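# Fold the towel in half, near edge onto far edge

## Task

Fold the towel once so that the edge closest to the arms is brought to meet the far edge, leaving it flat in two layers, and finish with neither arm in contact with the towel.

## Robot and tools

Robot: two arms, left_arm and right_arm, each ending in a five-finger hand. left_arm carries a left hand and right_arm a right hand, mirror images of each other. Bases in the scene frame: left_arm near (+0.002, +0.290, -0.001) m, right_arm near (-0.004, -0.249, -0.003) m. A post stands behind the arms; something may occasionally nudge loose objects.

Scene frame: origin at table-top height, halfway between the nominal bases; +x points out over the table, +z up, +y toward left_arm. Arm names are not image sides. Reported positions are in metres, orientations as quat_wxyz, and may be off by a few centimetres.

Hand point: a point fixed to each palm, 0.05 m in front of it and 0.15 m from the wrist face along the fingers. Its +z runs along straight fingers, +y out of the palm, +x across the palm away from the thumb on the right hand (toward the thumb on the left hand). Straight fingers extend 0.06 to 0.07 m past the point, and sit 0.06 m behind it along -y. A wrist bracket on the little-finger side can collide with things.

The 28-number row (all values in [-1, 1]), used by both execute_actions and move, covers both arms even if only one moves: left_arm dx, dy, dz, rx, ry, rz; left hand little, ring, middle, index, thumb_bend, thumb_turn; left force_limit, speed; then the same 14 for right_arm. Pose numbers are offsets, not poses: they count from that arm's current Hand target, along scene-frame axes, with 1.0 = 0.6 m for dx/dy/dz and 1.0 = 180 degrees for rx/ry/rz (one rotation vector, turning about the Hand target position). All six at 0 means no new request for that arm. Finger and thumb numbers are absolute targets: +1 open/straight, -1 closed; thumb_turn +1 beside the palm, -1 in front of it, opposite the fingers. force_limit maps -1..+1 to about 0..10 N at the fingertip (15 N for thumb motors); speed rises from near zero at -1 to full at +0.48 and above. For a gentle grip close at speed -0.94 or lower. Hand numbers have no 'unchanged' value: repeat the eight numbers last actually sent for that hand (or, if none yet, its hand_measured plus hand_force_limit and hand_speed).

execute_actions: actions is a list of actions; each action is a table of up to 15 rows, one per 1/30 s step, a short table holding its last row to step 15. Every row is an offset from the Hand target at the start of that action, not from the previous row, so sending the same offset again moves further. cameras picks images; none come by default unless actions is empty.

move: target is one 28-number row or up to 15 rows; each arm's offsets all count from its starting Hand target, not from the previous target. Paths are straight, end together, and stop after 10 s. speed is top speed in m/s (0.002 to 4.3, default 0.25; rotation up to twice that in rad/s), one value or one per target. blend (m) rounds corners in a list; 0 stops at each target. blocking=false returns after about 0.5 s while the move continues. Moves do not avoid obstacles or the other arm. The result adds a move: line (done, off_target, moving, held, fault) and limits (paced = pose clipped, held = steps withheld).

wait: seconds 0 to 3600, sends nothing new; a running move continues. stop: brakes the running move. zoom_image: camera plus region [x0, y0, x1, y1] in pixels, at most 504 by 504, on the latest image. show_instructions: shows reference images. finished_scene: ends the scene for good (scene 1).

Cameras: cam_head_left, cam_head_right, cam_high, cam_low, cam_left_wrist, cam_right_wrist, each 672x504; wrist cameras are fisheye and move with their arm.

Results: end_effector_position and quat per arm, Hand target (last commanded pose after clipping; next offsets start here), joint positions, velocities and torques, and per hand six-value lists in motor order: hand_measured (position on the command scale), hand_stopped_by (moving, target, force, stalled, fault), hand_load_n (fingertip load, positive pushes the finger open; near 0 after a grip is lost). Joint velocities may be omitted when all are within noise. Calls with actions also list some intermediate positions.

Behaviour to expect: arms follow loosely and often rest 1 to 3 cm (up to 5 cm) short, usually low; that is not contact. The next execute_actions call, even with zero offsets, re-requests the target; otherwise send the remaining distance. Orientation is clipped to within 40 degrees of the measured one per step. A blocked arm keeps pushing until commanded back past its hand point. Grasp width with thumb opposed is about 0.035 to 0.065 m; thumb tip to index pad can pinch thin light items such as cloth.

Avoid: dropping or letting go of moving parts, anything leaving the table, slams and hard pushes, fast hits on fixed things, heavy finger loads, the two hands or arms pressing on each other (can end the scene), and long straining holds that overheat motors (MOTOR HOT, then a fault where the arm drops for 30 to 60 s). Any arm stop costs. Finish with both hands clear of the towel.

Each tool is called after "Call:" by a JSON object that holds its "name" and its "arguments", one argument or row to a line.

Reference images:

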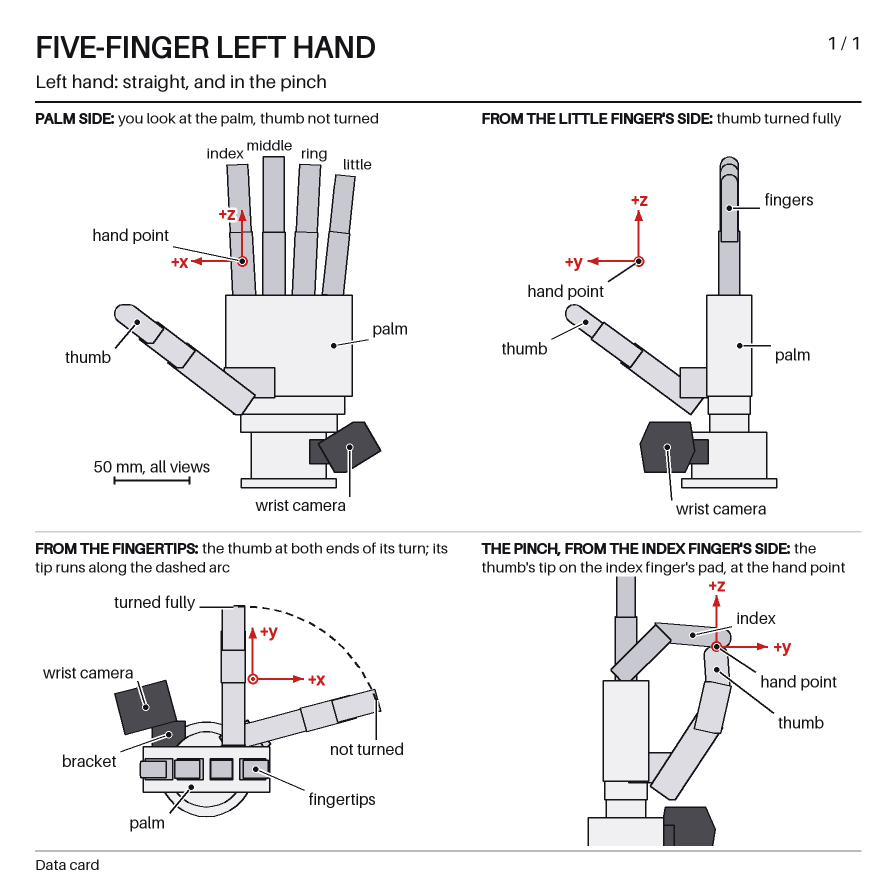

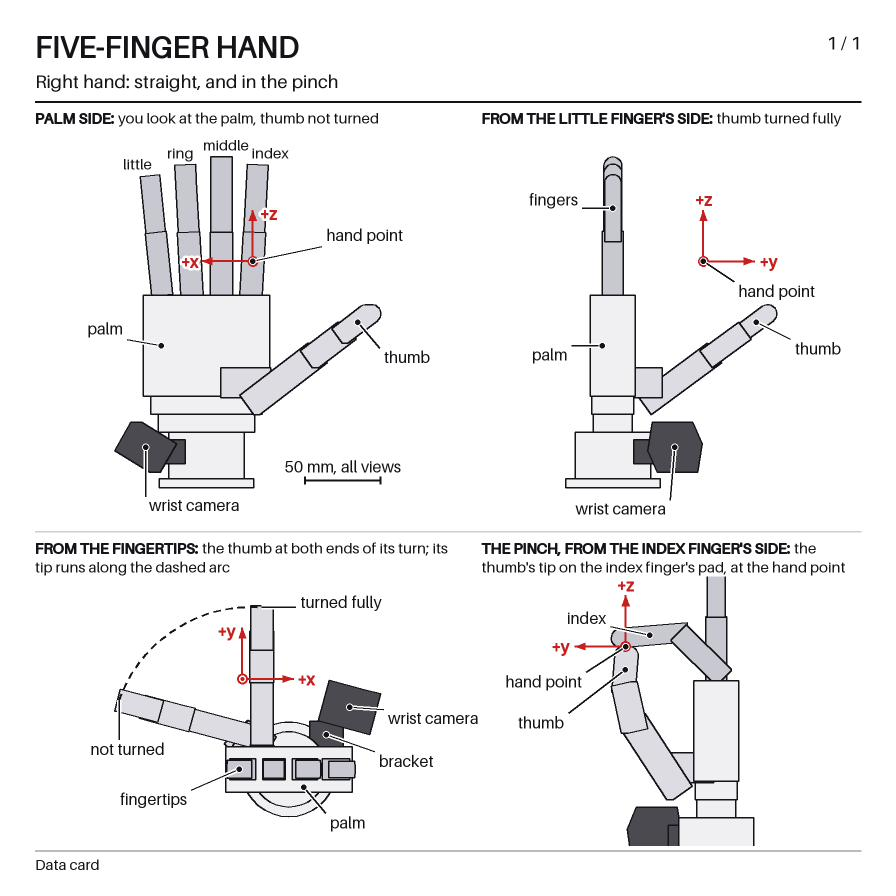

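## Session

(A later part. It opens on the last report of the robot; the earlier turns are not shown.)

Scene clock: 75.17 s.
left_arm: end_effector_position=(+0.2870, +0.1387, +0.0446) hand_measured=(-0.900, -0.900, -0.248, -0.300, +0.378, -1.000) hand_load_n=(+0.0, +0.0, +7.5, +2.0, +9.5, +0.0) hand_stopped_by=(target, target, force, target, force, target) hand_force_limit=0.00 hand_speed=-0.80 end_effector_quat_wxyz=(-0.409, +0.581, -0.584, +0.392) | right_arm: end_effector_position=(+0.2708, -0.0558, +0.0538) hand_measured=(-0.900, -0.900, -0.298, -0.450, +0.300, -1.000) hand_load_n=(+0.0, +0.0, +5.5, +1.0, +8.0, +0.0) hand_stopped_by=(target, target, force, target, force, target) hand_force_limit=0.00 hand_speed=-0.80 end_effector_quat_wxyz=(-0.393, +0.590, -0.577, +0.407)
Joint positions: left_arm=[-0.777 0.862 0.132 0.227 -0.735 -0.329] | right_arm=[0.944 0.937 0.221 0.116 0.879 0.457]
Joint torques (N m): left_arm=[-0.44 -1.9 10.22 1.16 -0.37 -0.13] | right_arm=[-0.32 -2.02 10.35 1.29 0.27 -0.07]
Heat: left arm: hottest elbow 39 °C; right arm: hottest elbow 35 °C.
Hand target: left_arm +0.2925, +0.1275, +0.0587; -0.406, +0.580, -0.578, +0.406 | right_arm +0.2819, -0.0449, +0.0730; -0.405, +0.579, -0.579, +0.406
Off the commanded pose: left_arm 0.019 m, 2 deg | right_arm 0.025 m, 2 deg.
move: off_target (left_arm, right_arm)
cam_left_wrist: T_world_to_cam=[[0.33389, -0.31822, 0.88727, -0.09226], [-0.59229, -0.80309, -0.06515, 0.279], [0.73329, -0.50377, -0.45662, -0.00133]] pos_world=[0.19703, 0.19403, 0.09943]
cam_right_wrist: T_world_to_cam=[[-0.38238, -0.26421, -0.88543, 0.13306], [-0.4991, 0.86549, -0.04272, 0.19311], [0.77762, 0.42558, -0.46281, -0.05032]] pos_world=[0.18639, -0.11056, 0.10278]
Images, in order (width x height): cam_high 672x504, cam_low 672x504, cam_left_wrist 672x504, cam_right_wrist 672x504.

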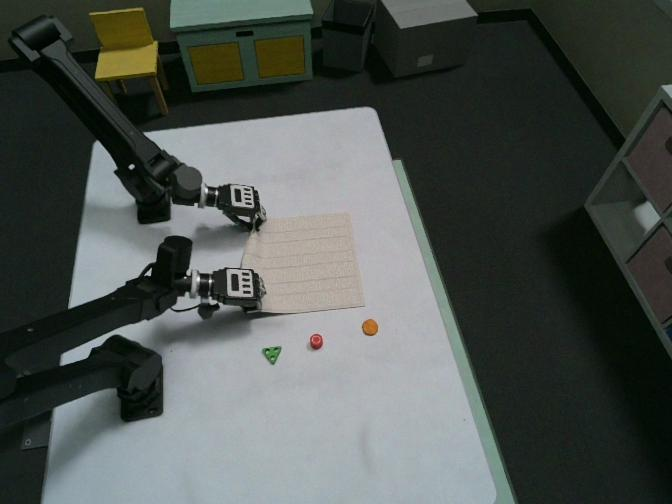

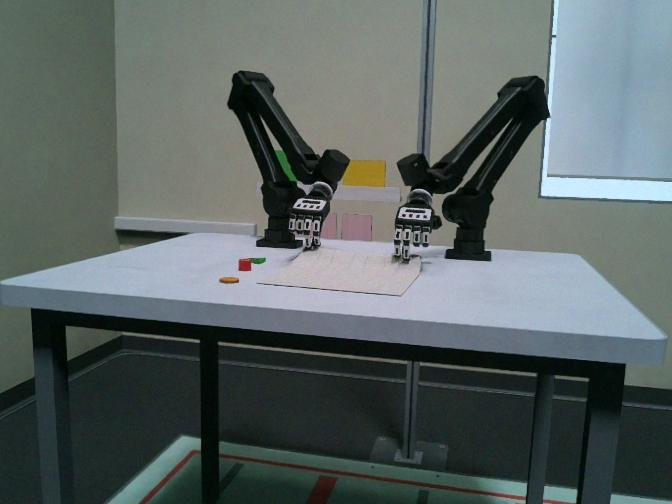

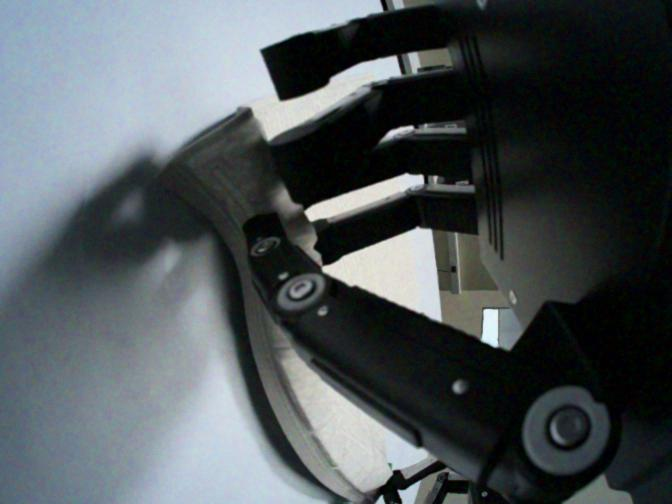

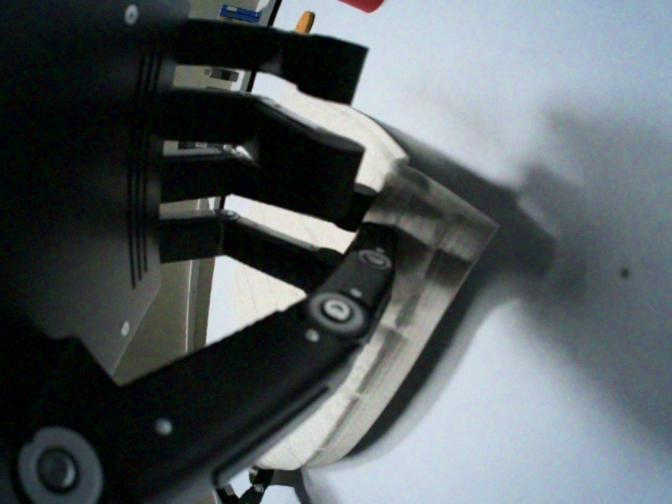

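Call:
{"name": "move", "arguments": {
  "target": [
    [-0.0042,0.0,0.1305,0,0,0,-0.9,-0.9,-0.3,-0.3,0.15,-1,0,-0.8,-0.0048,-0.005,0.1067,0,0,0,-0.9,-0.9,-0.3,-0.45,0.15,-1,0,-0.8],
    [0.0758,-0.003,0.1805,0,0,0,-0.9,-0.9,-0.3,-0.3,0.15,-1,0,-0.8,0.0752,-0.015,0.1567,0,0,0,-0.9,-0.9,-0.3,-0.45,0.15,-1,0,-0.8]
  ],
  "cameras": ["cam_low","cam_high","cam_left_wrist","cam_right_wrist"],
  "speed": 0.08,
  "blend": 0.02
}}

Call:
{"name": "zoom_image", "arguments": {
  "camera": "cam_high",
  "region": [200, 160, 400, 350]
}}

Call:
{"name": "zoom_image", "arguments": {
  "camera": "cam_low",
  "region": [240, 200, 440, 310]
}}

Scene clock: 81.83 s.
left_arm: end_effector_position=(+0.3209, +0.1316, +0.1397) hand_measured=(-0.900, -0.900, -0.248, -0.300, +0.378, -1.000) hand_load_n=(+0.0, +0.0, +7.5, +2.0, +9.0, +0.0) hand_stopped_by=(target, target, force, target, force, target) hand_force_limit=0.00 hand_speed=-0.80 end_effector_quat_wxyz=(-0.399, +0.581, -0.595, +0.387) | right_arm: end_effector_position=(+0.3107, -0.0640, +0.1393) hand_measured=(-0.900, -0.900, -0.298, -0.450, +0.300, -1.000) hand_load_n=(+0.0, +0.0, +5.5, +1.0, +8.0, +0.0) hand_stopped_by=(target, target, force, target, force, target) hand_force_limit=0.00 hand_speed=-0.80 end_effector_quat_wxyz=(-0.384, +0.596, -0.579, +0.403)
Joint positions: left_arm=[-0.665 0.719 0.386 -0.155 -0.613 -0.268] | right_arm=[0.769 0.789 0.422 -0.166 0.725 0.334]
Joint torques (N m): left_arm=[1.85 -1.14 13.65 2.55 -0.18 0.06] | right_arm=[-0.5 -0.97 12.57 2.74 0.16 -0.11]
Heat: left arm: hottest elbow 40 °C; right arm: hottest elbow 36 °C.
Hand target: left_arm +0.3380, +0.1257, +0.1669; -0.406, +0.580, -0.579, +0.406 | right_arm +0.3271, -0.0540, +0.1670; -0.406, +0.579, -0.580, +0.406
Off the commanded pose: left_arm 0.033 m, 3 deg | right_arm 0.034 m, 3 deg.
move: off_target (left_arm, right_arm)
cam_left_wrist: T_world_to_cam=[[0.35284, -0.32662, 0.87682, -0.19375], [-0.60748, -0.79271, -0.05083, 0.30117], [0.71166, -0.51472, -0.47812, 0.02505]] pos_world=[0.23349, 0.18835, 0.19717]
cam_right_wrist: T_world_to_cam=[[-0.40137, -0.2729, -0.87431, 0.22559], [-0.50023, 0.86495, -0.04034, 0.22381], [0.76725, 0.42117, -0.48368, -0.03246]] pos_world=[0.22741, -0.11835, 0.19056]
Images, in order (width x height): cam_high 672x504, cam_low 672x504, cam_left_wrist 672x504, cam_right_wrist 672x504.

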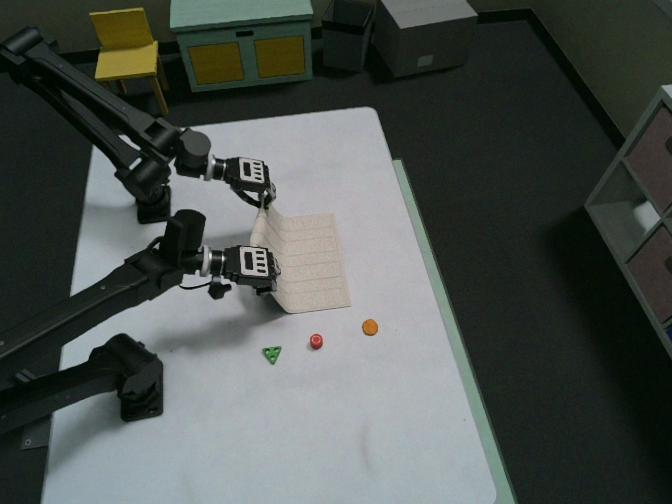

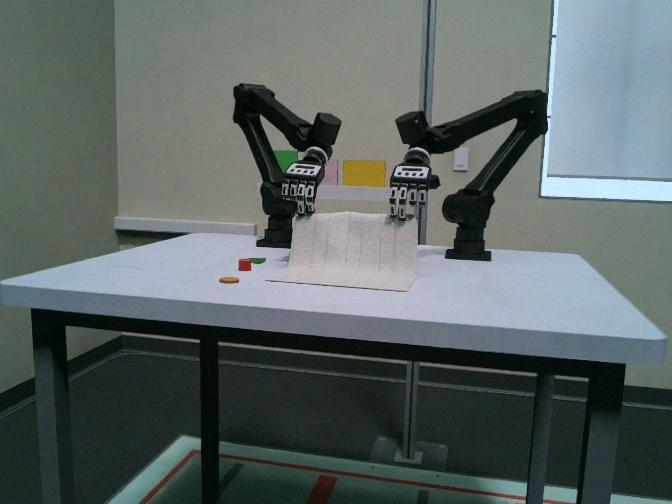

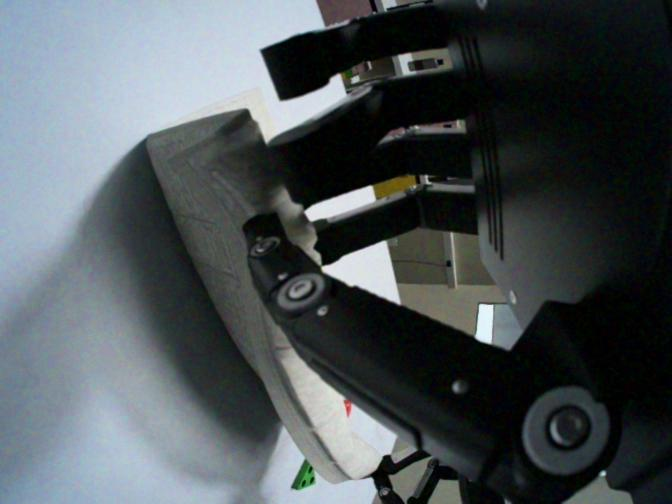

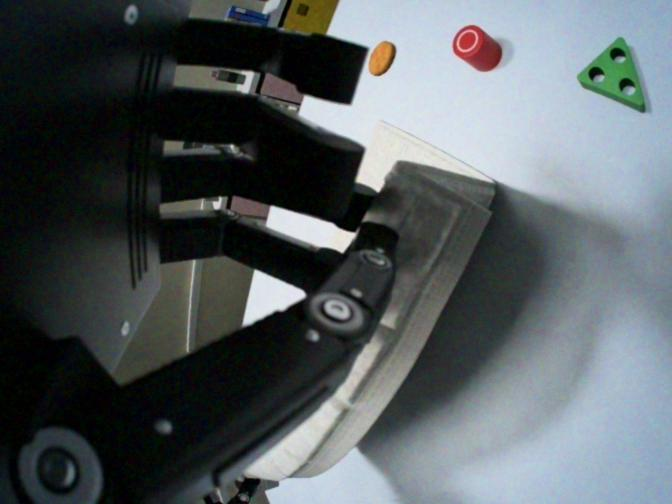

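Scaled by 2.520.

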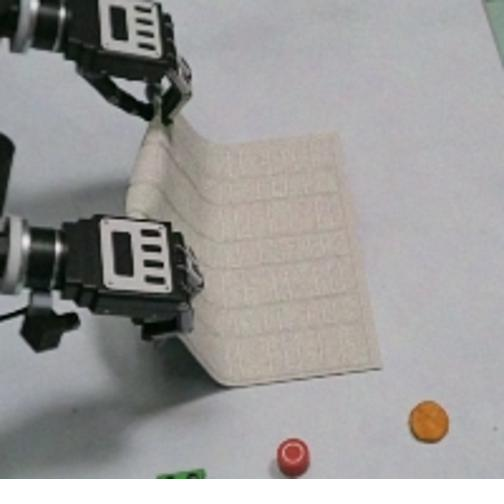

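Scaled by 2.520.

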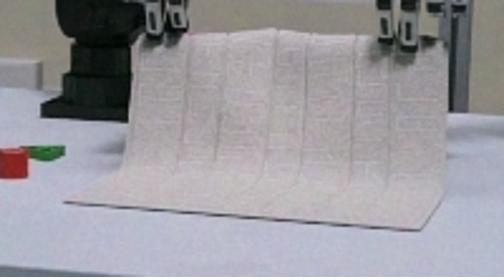

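Call:
{"name": "move", "arguments": {
  "target": [
    [0.1333,-0.0075,-0.028,0,0,0,-0.9,-0.9,-0.3,-0.3,0.15,-1,0,-0.8,0.1382,-0.0075,-0.028,0,0,0,-0.9,-0.9,-0.3,-0.45,0.15,-1,0,-0.8],
    [0.2067,-0.0145,-0.103,0,0,0,-0.9,-0.9,-0.3,-0.3,0.15,-1,0,-0.8,0.2115,-0.015,-0.103,0,0,0,-0.9,-0.9,-0.3,-0.45,0.15,-1,0,-0.8],
    [0.2367,-0.0145,-0.17,0,0,0,-0.9,-0.9,-0.3,-0.3,0.15,-1,0,-0.8,0.2415,-0.015,-0.17,0,0,0,-0.9,-0.9,-0.3,-0.45,0.15,-1,0,-0.8]
  ],
  "cameras": ["all"],
  "speed": 0.08,
  "blend": 0.02
}}

Call:
{"name": "zoom_image", "arguments": {
  "camera": "cam_high",
  "region": [220, 160, 420, 350]
}}

Call:
{"name": "zoom_image", "arguments": {
  "camera": "cam_low",
  "region": [240, 200, 440, 310]
}}

Scene clock: 86.27 s.
left_arm: end_effector_position=(+0.4600, +0.1190, +0.0499) hand_measured=(-0.900, -0.900, -0.248, -0.300, +0.378, -1.000) hand_load_n=(+0.0, +0.0, +8.0, +2.0, +9.0, +0.0) hand_stopped_by=(target, target, force, target, force, target) hand_force_limit=0.00 hand_speed=-0.80 end_effector_quat_wxyz=(-0.395, +0.584, -0.591, +0.391) | right_arm: end_effector_position=(+0.4520, -0.0672, +0.0498) hand_measured=(-0.900, -0.900, -0.298, -0.450, +0.300, -1.000) hand_load_n=(+0.0, +0.0, +5.5, +1.0, +7.5, +0.0) hand_stopped_by=(target, target, force, target, force, target) hand_force_limit=0.00 hand_speed=-0.80 end_effector_quat_wxyz=(-0.390, +0.591, -0.583, +0.398)
Joint positions: left_arm=[-0.43 1.423 0.505 0.492 -0.399 -0.163] | right_arm=[0.453 1.425 0.514 0.479 0.438 0.176]
Joint torques (N m): left_arm=[1.73 -6.83 9.77 2.8 0 0.05] | right_arm=[-0.44 -6.12 9.09 2.92 -0.03 -0.08]
Heat: left arm: hottest elbow 41 °C; right arm: hottest elbow 36 °C.
Hand target: left_arm +0.4799, +0.1170, +0.0648; -0.406, +0.580, -0.579, +0.406 | right_arm +0.4720, -0.0630, +0.0650; -0.405, +0.579, -0.580, +0.406
Off the commanded pose: left_arm 0.025 m, 3 deg | right_arm 0.025 m, 2 deg.
move: off_target (left_arm, right_arm)
cam_left_wrist: T_world_to_cam=[[0.35126, -0.31294, 0.88243, -0.16939], [-0.60556, -0.79475, -0.04079, 0.36989], [0.71408, -0.52004, -0.46867, -0.12421]] pos_world=[0.37218, 0.17637, 0.10635]
cam_right_wrist: T_world_to_cam=[[-0.4003, -0.25437, -0.88038, 0.20431], [-0.49922, 0.86616, -0.02327, 0.29242], [0.76847, 0.43018, -0.47371, -0.18327]] pos_world=[0.36861, -0.12247, 0.09986]

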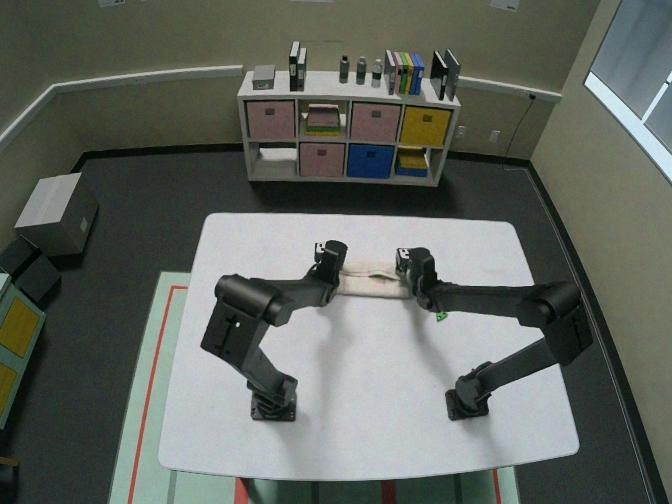

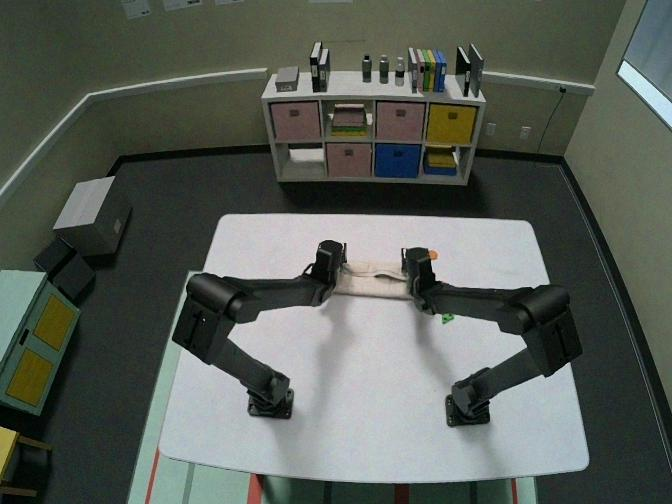

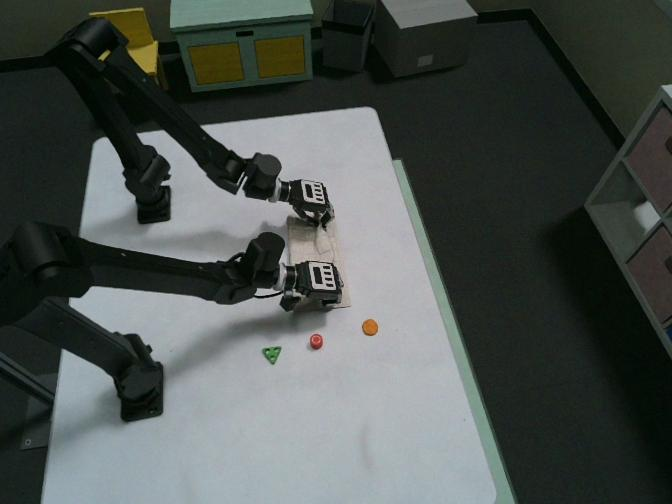

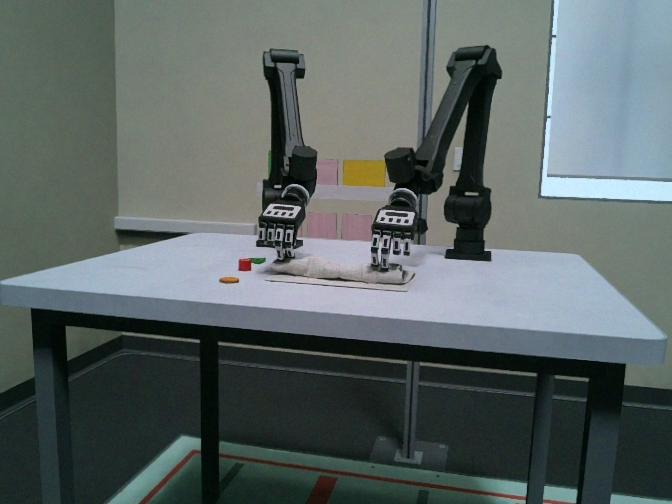

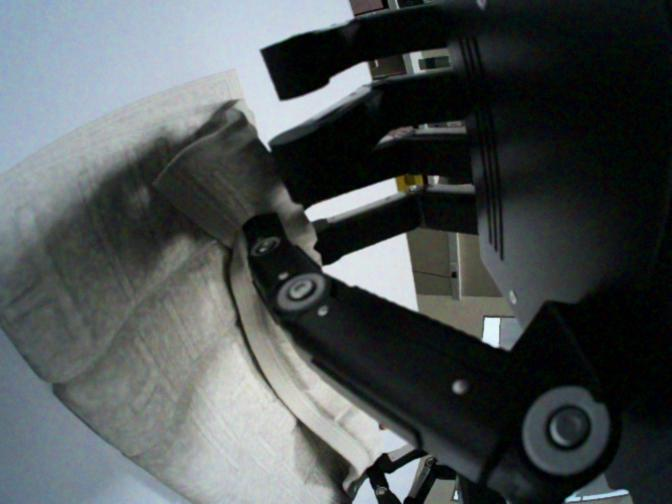

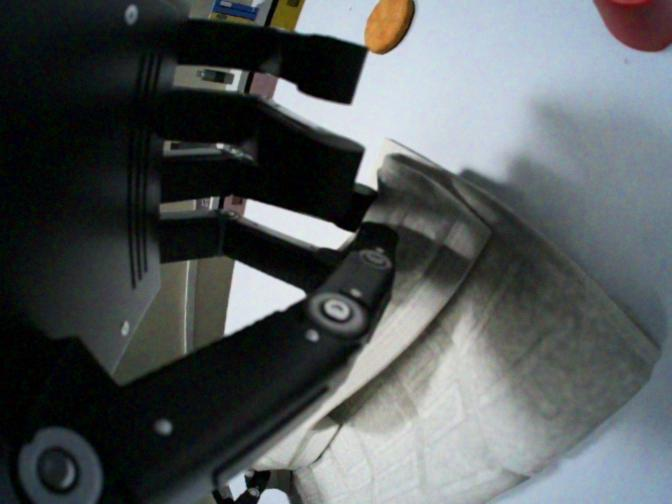

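Scaled by 2.520.

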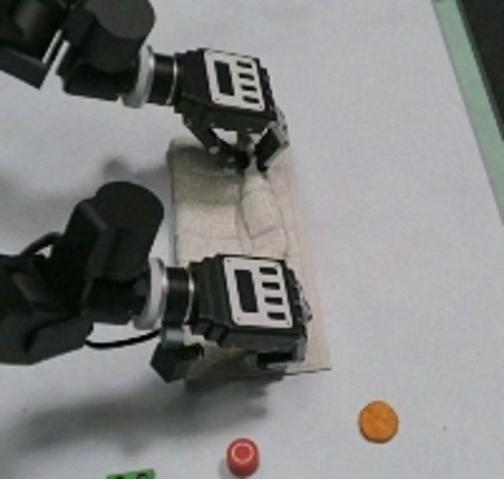

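Scaled by 2.520.

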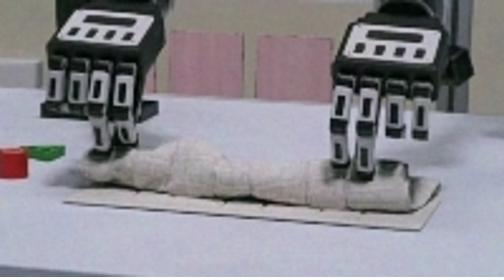

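Call:
{"name": "zoom_image", "arguments": {
  "camera": "cam_left_wrist",
  "region": [60, 40, 400, 300]
}}

Call:
{"name": "zoom_image", "arguments": {
  "camera": "cam_right_wrist",
  "region": [300, 100, 672, 380]
}}

Call:
{"name": "zoom_image", "arguments": {
  "camera": "cam_head_left",
  "region": [290, 220, 470, 330]
}}

Scaled by 1.482 from the camera's image (finer frame: 960x720).

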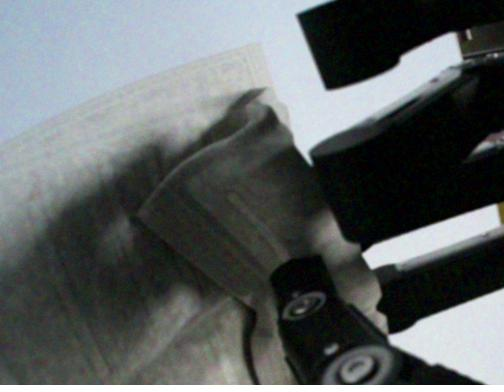

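Scaled by 1.355 from the camera's image (finer frame: 960x720).

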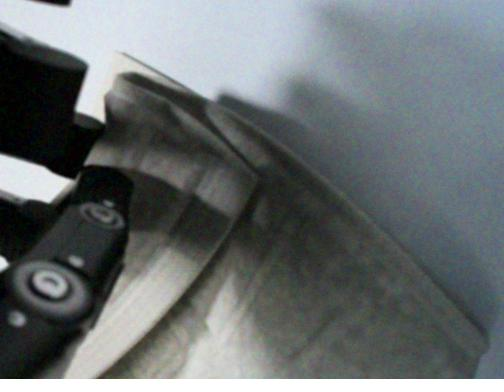

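Scaled by 2.800.

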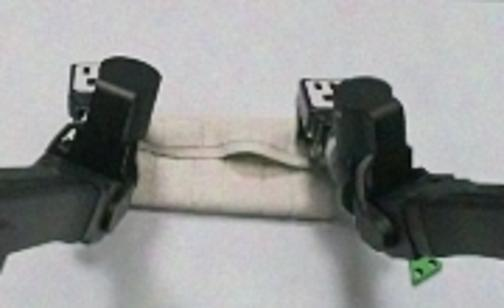

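Call:
{"name": "move", "arguments": {
  "target": [0.03,0,-0.022,0,0,0,-0.9,-0.9,-0.3,-0.3,0.15,-1,0,-0.8,0.03,0,-0.022,0,0,0,-0.9,-0.9,-0.3,-0.45,0.15,-1,0,-0.8],
  "cameras": ["all"],
  "speed": 0.05
}}

Call:
{"name": "zoom_image", "arguments": {
  "camera": "cam_high",
  "region": [220, 160, 420, 350]
}}

Call:
{"name": "zoom_image", "arguments": {
  "camera": "cam_low",
  "region": [240, 200, 440, 310]
}}

Scene clock: 89.10 s.
left_arm: end_effector_position=(+0.4782, +0.1183, +0.0379) hand_measured=(-0.900, -0.900, -0.248, -0.300, +0.378, -1.000) hand_load_n=(+0.0, +0.0, +7.5, +2.0, +9.5, +0.0) hand_stopped_by=(target, target, force, target, force, target) hand_force_limit=0.00 hand_speed=-0.80 end_effector_quat_wxyz=(-0.395, +0.584, -0.591, +0.392) | right_arm: end_effector_position=(+0.4699, -0.0666, +0.0380) hand_measured=(-0.900, -0.900, -0.298, -0.450, +0.300, -1.000) hand_load_n=(+0.0, +0.0, +5.5, +1.5, +8.0, +0.0) hand_stopped_by=(target, target, force, target, force, target) hand_force_limit=0.00 hand_speed=-0.80 end_effector_quat_wxyz=(-0.391, +0.591, -0.583, +0.397)
Joint positions: left_arm=[-0.409 1.503 0.539 0.542 -0.38 -0.155] | right_arm=[0.431 1.503 0.547 0.529 0.417 0.167]
Joint torques (N m): left_arm=[1.55 -7.77 9.32 2.81 -0.01 0.03] | right_arm=[-0.44 -6.83 8.79 3.14 -0.03 -0.07]
Heat: left arm: hottest elbow 41 °C; right arm: hottest elbow 37 °C.
Hand target: left_arm +0.4979, +0.1171, +0.0514; -0.406, +0.580, -0.579, +0.406 | right_arm +0.4899, -0.0631, +0.0517; -0.405, +0.579, -0.579, +0.406
Off the commanded pose: left_arm 0.024 m, 2 deg | right_arm 0.025 m, 2 deg.
move: off_target (left_arm, right_arm)
cam_left_wrist: T_world_to_cam=[[0.35085, -0.31166, 0.88305, -0.16532], [-0.60541, -0.79491, -0.04002, 0.37983], [0.71441, -0.52056, -0.46758, -0.14337]] pos_world=[0.39038, 0.17577, 0.09415]
cam_right_wrist: T_world_to_cam=[[-0.39975, -0.25289, -0.88105, 0.20101], [-0.49925, 0.86618, -0.0221, 0.30047], [0.76873, 0.43102, -0.47251, -0.20312]] pos_world=[0.38651, -0.12187, 0.08776]

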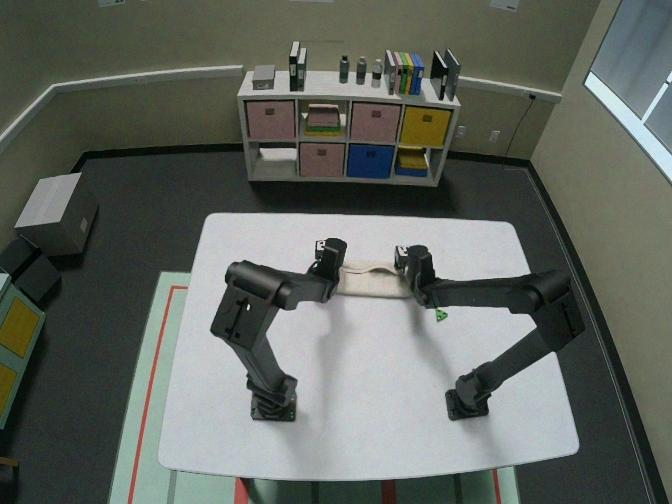

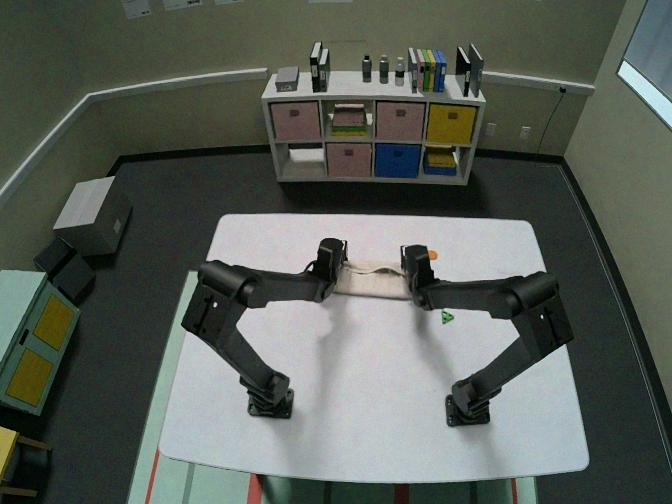

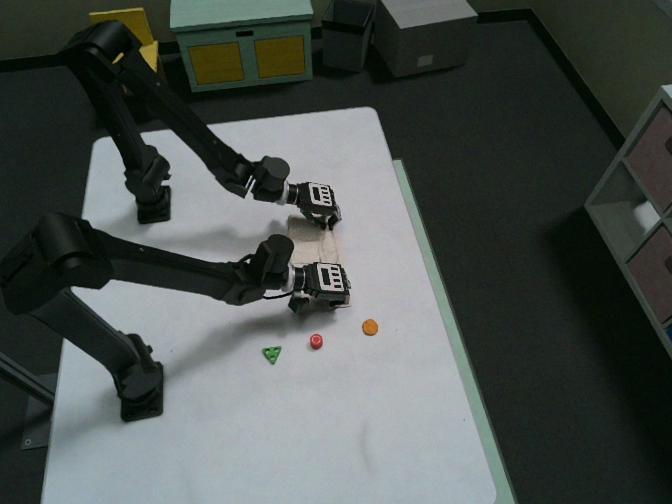

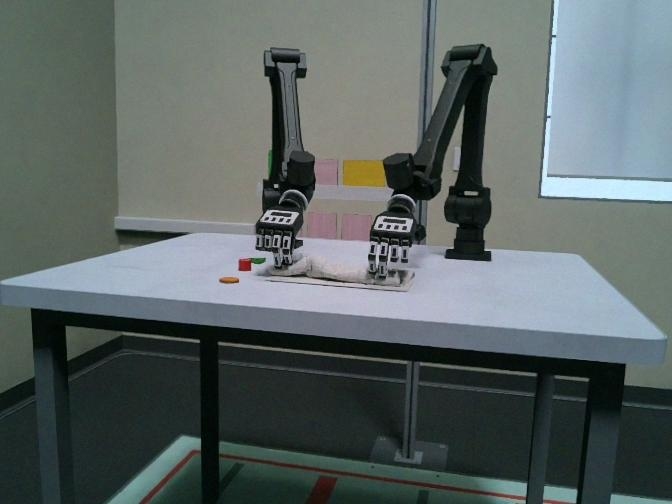

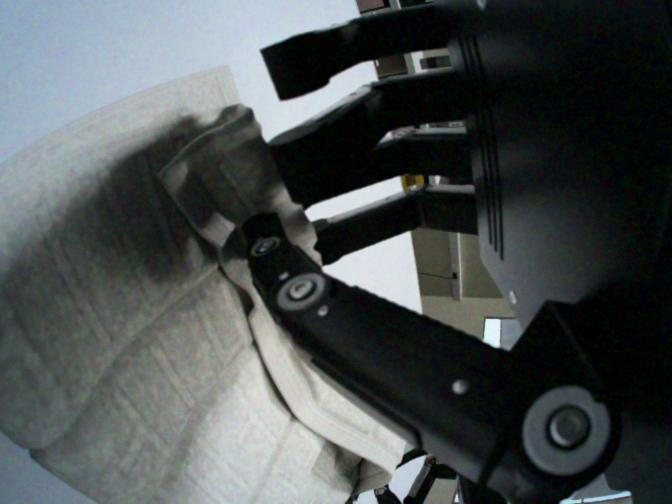

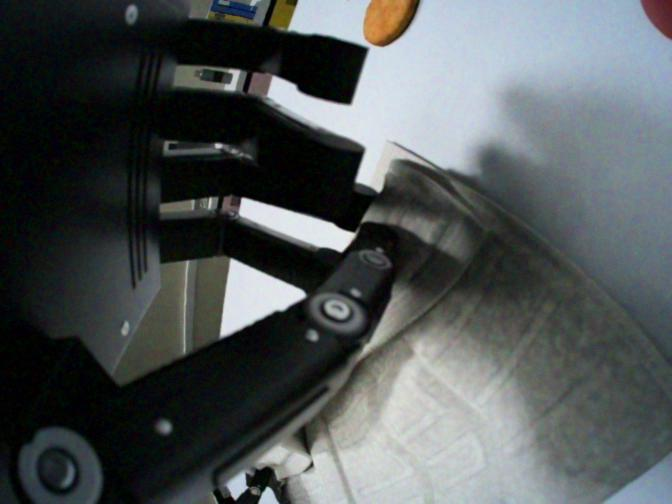

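Scaled by 2.520.

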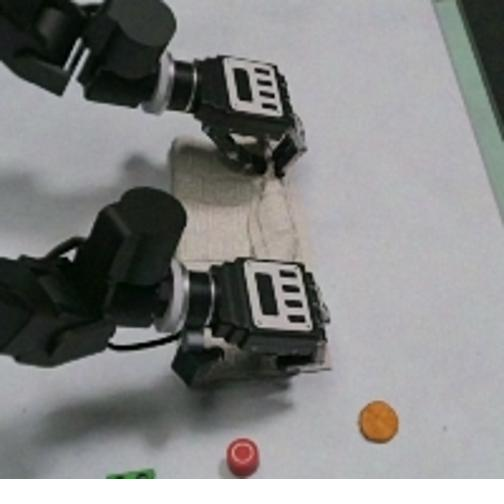

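Scaled by 2.520.

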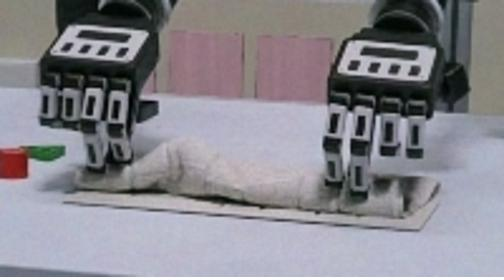

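Call:
{"name": "move", "arguments": {
  "target": [0,0,0.0,0,0,0,-0.9,-0.9,0.1,0.1,0.5,-1,0,-0.8,0,0,0,0,0,0,-0.9,-0.9,0.1,0.1,0.5,-1,0,-0.8],
  "cameras": ["cam_high","cam_low","cam_left_wrist","cam_right_wrist"],
  "speed": 0.05
}}

Call:
{"name": "zoom_image", "arguments": {
  "camera": "cam_low",
  "region": [240, 200, 440, 310]
}}

Scene clock: 91.13 s.
left_arm: end_effector_position=(+0.4782, +0.1182, +0.0379) hand_measured=(-0.900, -0.900, +0.100, +0.100, +0.500, -1.000) hand_load_n=(+0.0, +0.0, +0.0, +0.0, +0.0, +0.0) hand_stopped_by=(target, target, target, target, target, target) hand_force_limit=0.00 hand_speed=-0.80 end_effector_quat_wxyz=(-0.395, +0.584, -0.591, +0.392) | right_arm: end_effector_position=(+0.4701, -0.0664, +0.0381) hand_measured=(-0.900, -0.900, +0.100, +0.100, +0.500, -1.000) hand_load_n=(+0.0, +0.0, +0.0, +0.0, +0.0, +0.0) hand_stopped_by=(target, target, target, target, target, target) hand_force_limit=0.00 hand_speed=-0.80 end_effector_quat_wxyz=(-0.391, +0.591, -0.583, +0.397)
Joint positions: left_arm=[-0.409 1.503 0.539 0.543 -0.379 -0.154] | right_arm=[0.431 1.503 0.547 0.529 0.417 0.167]
Joint torques (N m): left_arm=[1.49 -7.71 9.39 2.86 -0.04 0.04] | right_arm=[-0.38 -6.83 8.75 3 -0.01 -0.08]
Heat: left arm: hottest elbow 40 °C; right arm: hottest elbow 37 °C.
Hand target: left_arm +0.4979, +0.1171, +0.0515; -0.406, +0.580, -0.579, +0.406 | right_arm +0.4900, -0.0630, +0.0519; -0.405, +0.579, -0.580, +0.406
Off the commanded pose: left_arm 0.024 m, 2 deg | right_arm 0.024 m, 2 deg.
move: done
cam_left_wrist: T_world_to_cam=[[0.35028, -0.31186, 0.8832, -0.16515], [-0.6061, -0.79438, -0.04011, 0.38], [0.7141, -0.52126, -0.46728, -0.14328]] pos_world=[0.39048, 0.17567, 0.09415]
cam_right_wrist: T_world_to_cam=[[-0.39938, -0.25273, -0.88126, 0.20114], [-0.49952, 0.86602, -0.02198, 0.30051], [0.76874, 0.43143, -0.47212, -0.20314]] pos_world=[0.38661, -0.12177, 0.08796]

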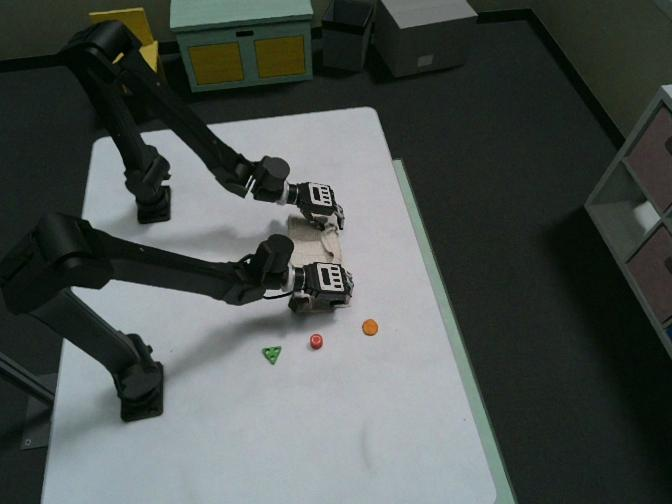

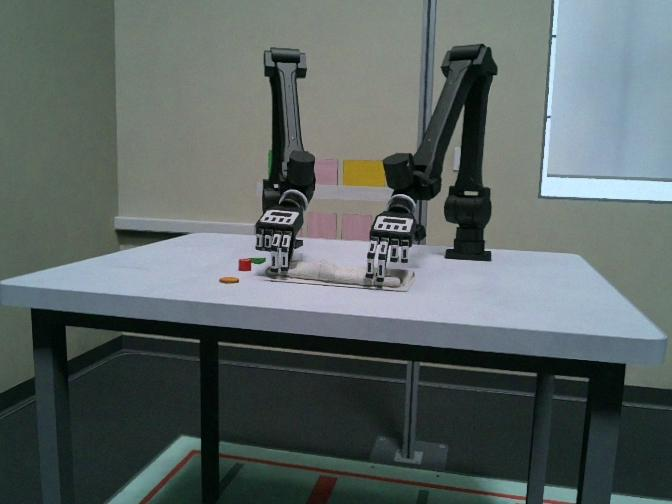

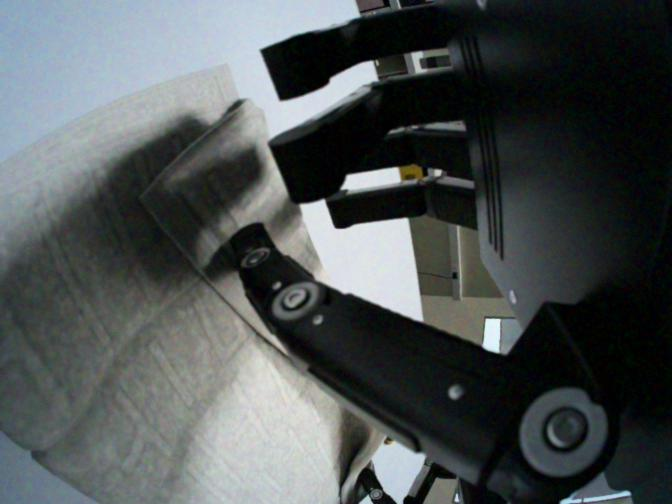

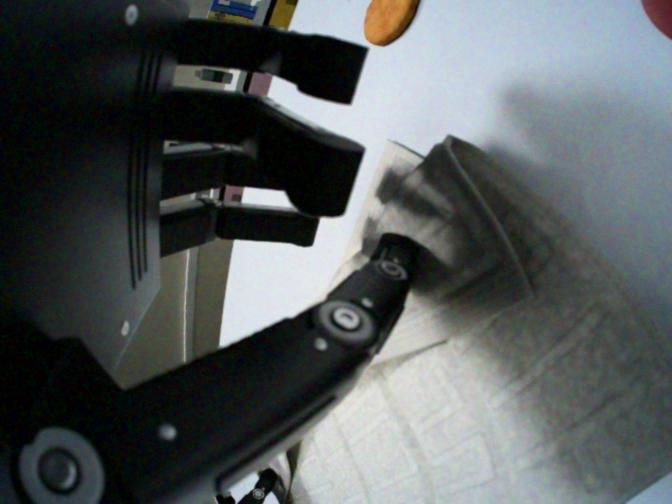

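Scaled by 2.520.

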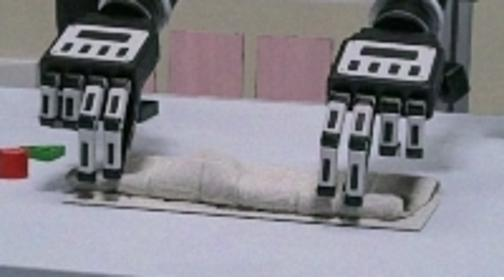

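Call:
{"name": "move", "arguments": {
  "target": [
    [0,0,0.08,0,0,0,-0.9,-0.9,0.1,0.1,0.5,-1,0,-0.8,0,0,0.08,0,0,0,-0.9,-0.9,0.1,0.1,0.5,-1,0,-0.8],
    [-0.15,0.1,0.15,0,0,0,-0.9,-0.9,0.1,0.1,0.5,-1,0,-0.8,-0.15,-0.1,0.15,0,0,0,-0.9,-0.9,0.1,0.1,0.5,-1,0,-0.8]
  ],
  "cameras": ["all"],
  "speed": 0.1
}}

Call:
{"name": "zoom_image", "arguments": {
  "camera": "cam_low",
  "region": [240, 200, 440, 310]
}}

Call:
{"name": "zoom_image", "arguments": {
  "camera": "cam_high",
  "region": [220, 160, 420, 350]
}}

Scene clock: 94.50 s.
left_arm: end_effector_position=(+0.4085, +0.1701, +0.1406) hand_measured=(-0.900, -0.900, +0.100, +0.100, +0.500, -1.000) hand_load_n=(+0.0, +0.0, +0.0, +0.0, +0.0, +0.0) hand_stopped_by=(target, target, target, target, target, target) hand_force_limit=0.00 hand_speed=-0.80 end_effector_quat_wxyz=(-0.402, +0.579, -0.579, +0.411) | right_arm: end_effector_position=(+0.4019, -0.1167, +0.1449) hand_measured=(-0.900, -0.900, +0.100, +0.100, +0.500, -1.000) hand_load_n=(+0.0, +0.0, +0.0, +0.0, +0.0, +0.0) hand_stopped_by=(target, target, target, target, target, target) hand_force_limit=0.00 hand_speed=-0.80 end_effector_quat_wxyz=(-0.412, +0.577, -0.578, +0.404)
Joint positions: left_arm=[-0.333 0.953 0.437 0.152 -0.306 -0.126] | right_arm=[0.371 0.954 0.452 0.137 0.36 0.144]
Joint torques (N m): left_arm=[1.85 -4.6 8.85 1.4 0 0.05] | right_arm=[-0.56 -3.55 8.17 1.57 -0.06 -0.07]
Heat: left arm: hottest elbow 40 °C; right arm: hottest elbow 37 °C.
Hand target: left_arm +0.4080, +0.1771, +0.1416; -0.406, +0.580, -0.579, +0.406 | right_arm +0.3999, -0.1229, +0.1419; -0.406, +0.579, -0.579, +0.406
Off the commanded pose: left_arm 0.007 m, 1 deg | right_arm 0.007 m, 1 deg.
move: done
cam_left_wrist: T_world_to_cam=[[0.31114, -0.29358, 0.90388, -0.20527], [-0.60507, -0.79461, -0.04981, 0.38409], [0.73286, -0.53142, -0.42487, -0.03036]] pos_world=[0.31852, 0.2288, 0.19177]
cam_right_wrist: T_world_to_cam=[[-0.35648, -0.23195, -0.90505, 0.24386], [-0.49945, 0.86598, -0.02522, 0.3128], [0.7896, 0.44304, -0.42455, -0.09258]] pos_world=[0.31626, -0.1733, 0.18929]

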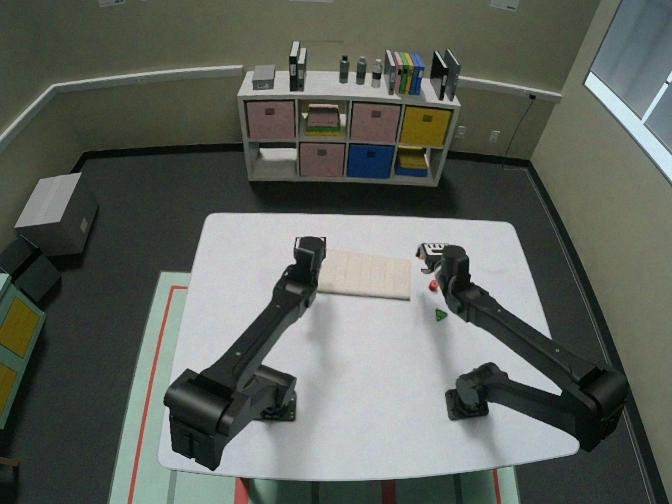

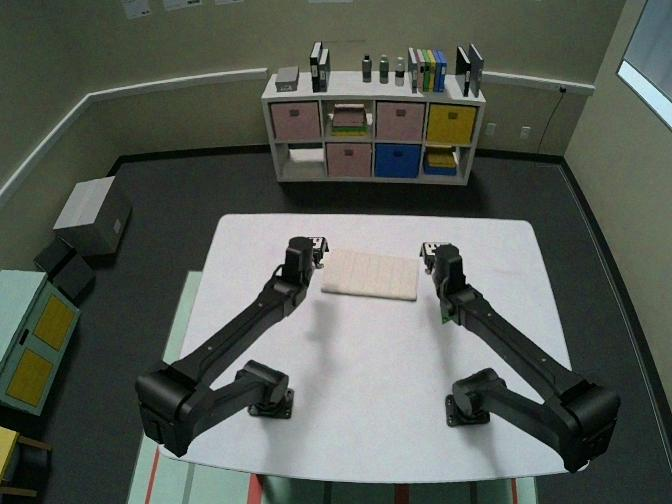

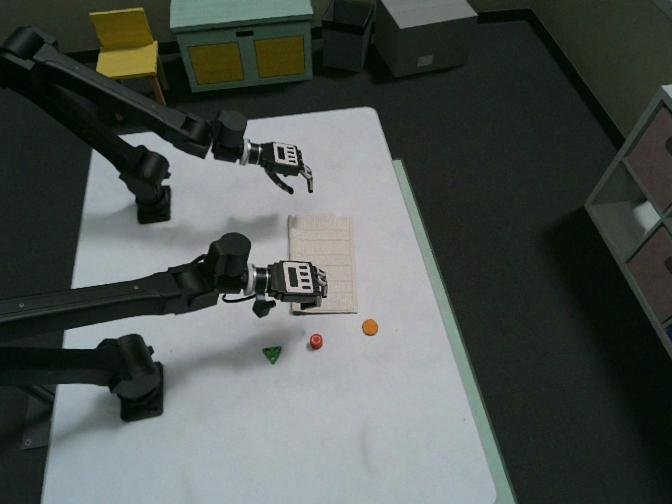

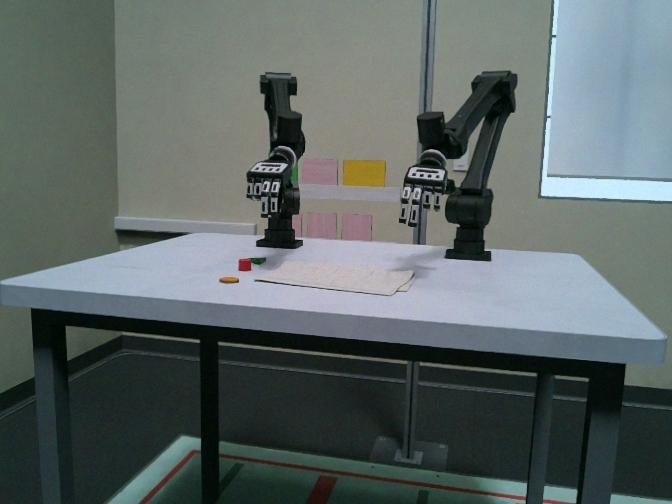

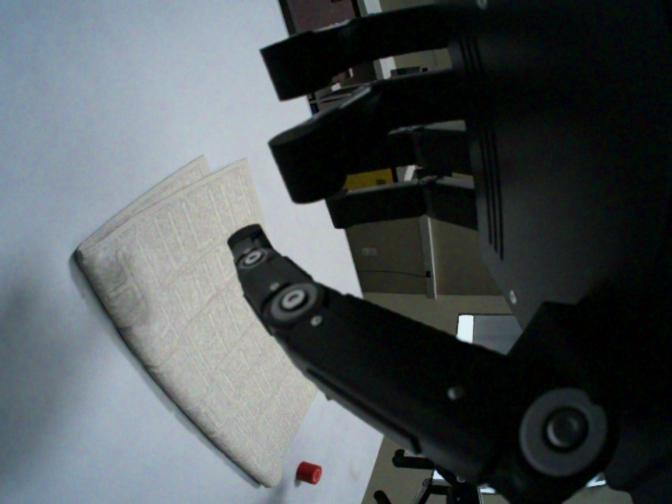

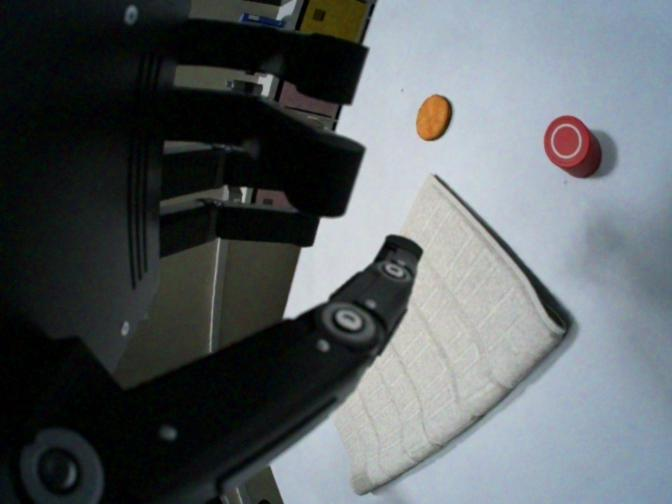

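Scaled by 2.520.

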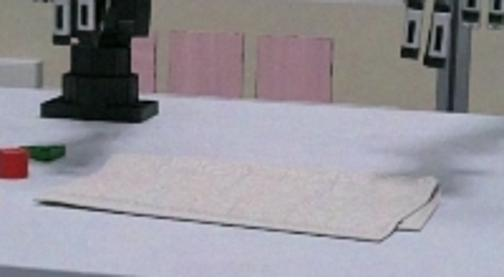

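Scaled by 2.520.

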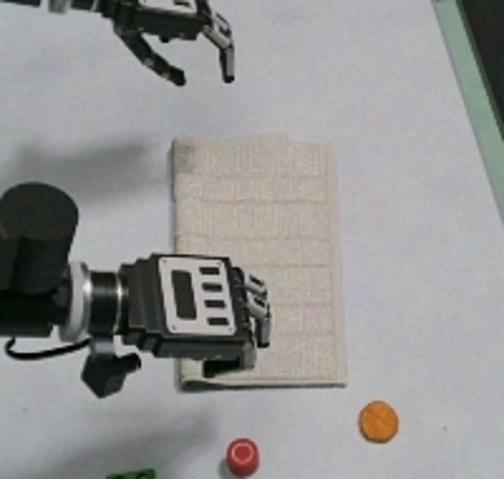

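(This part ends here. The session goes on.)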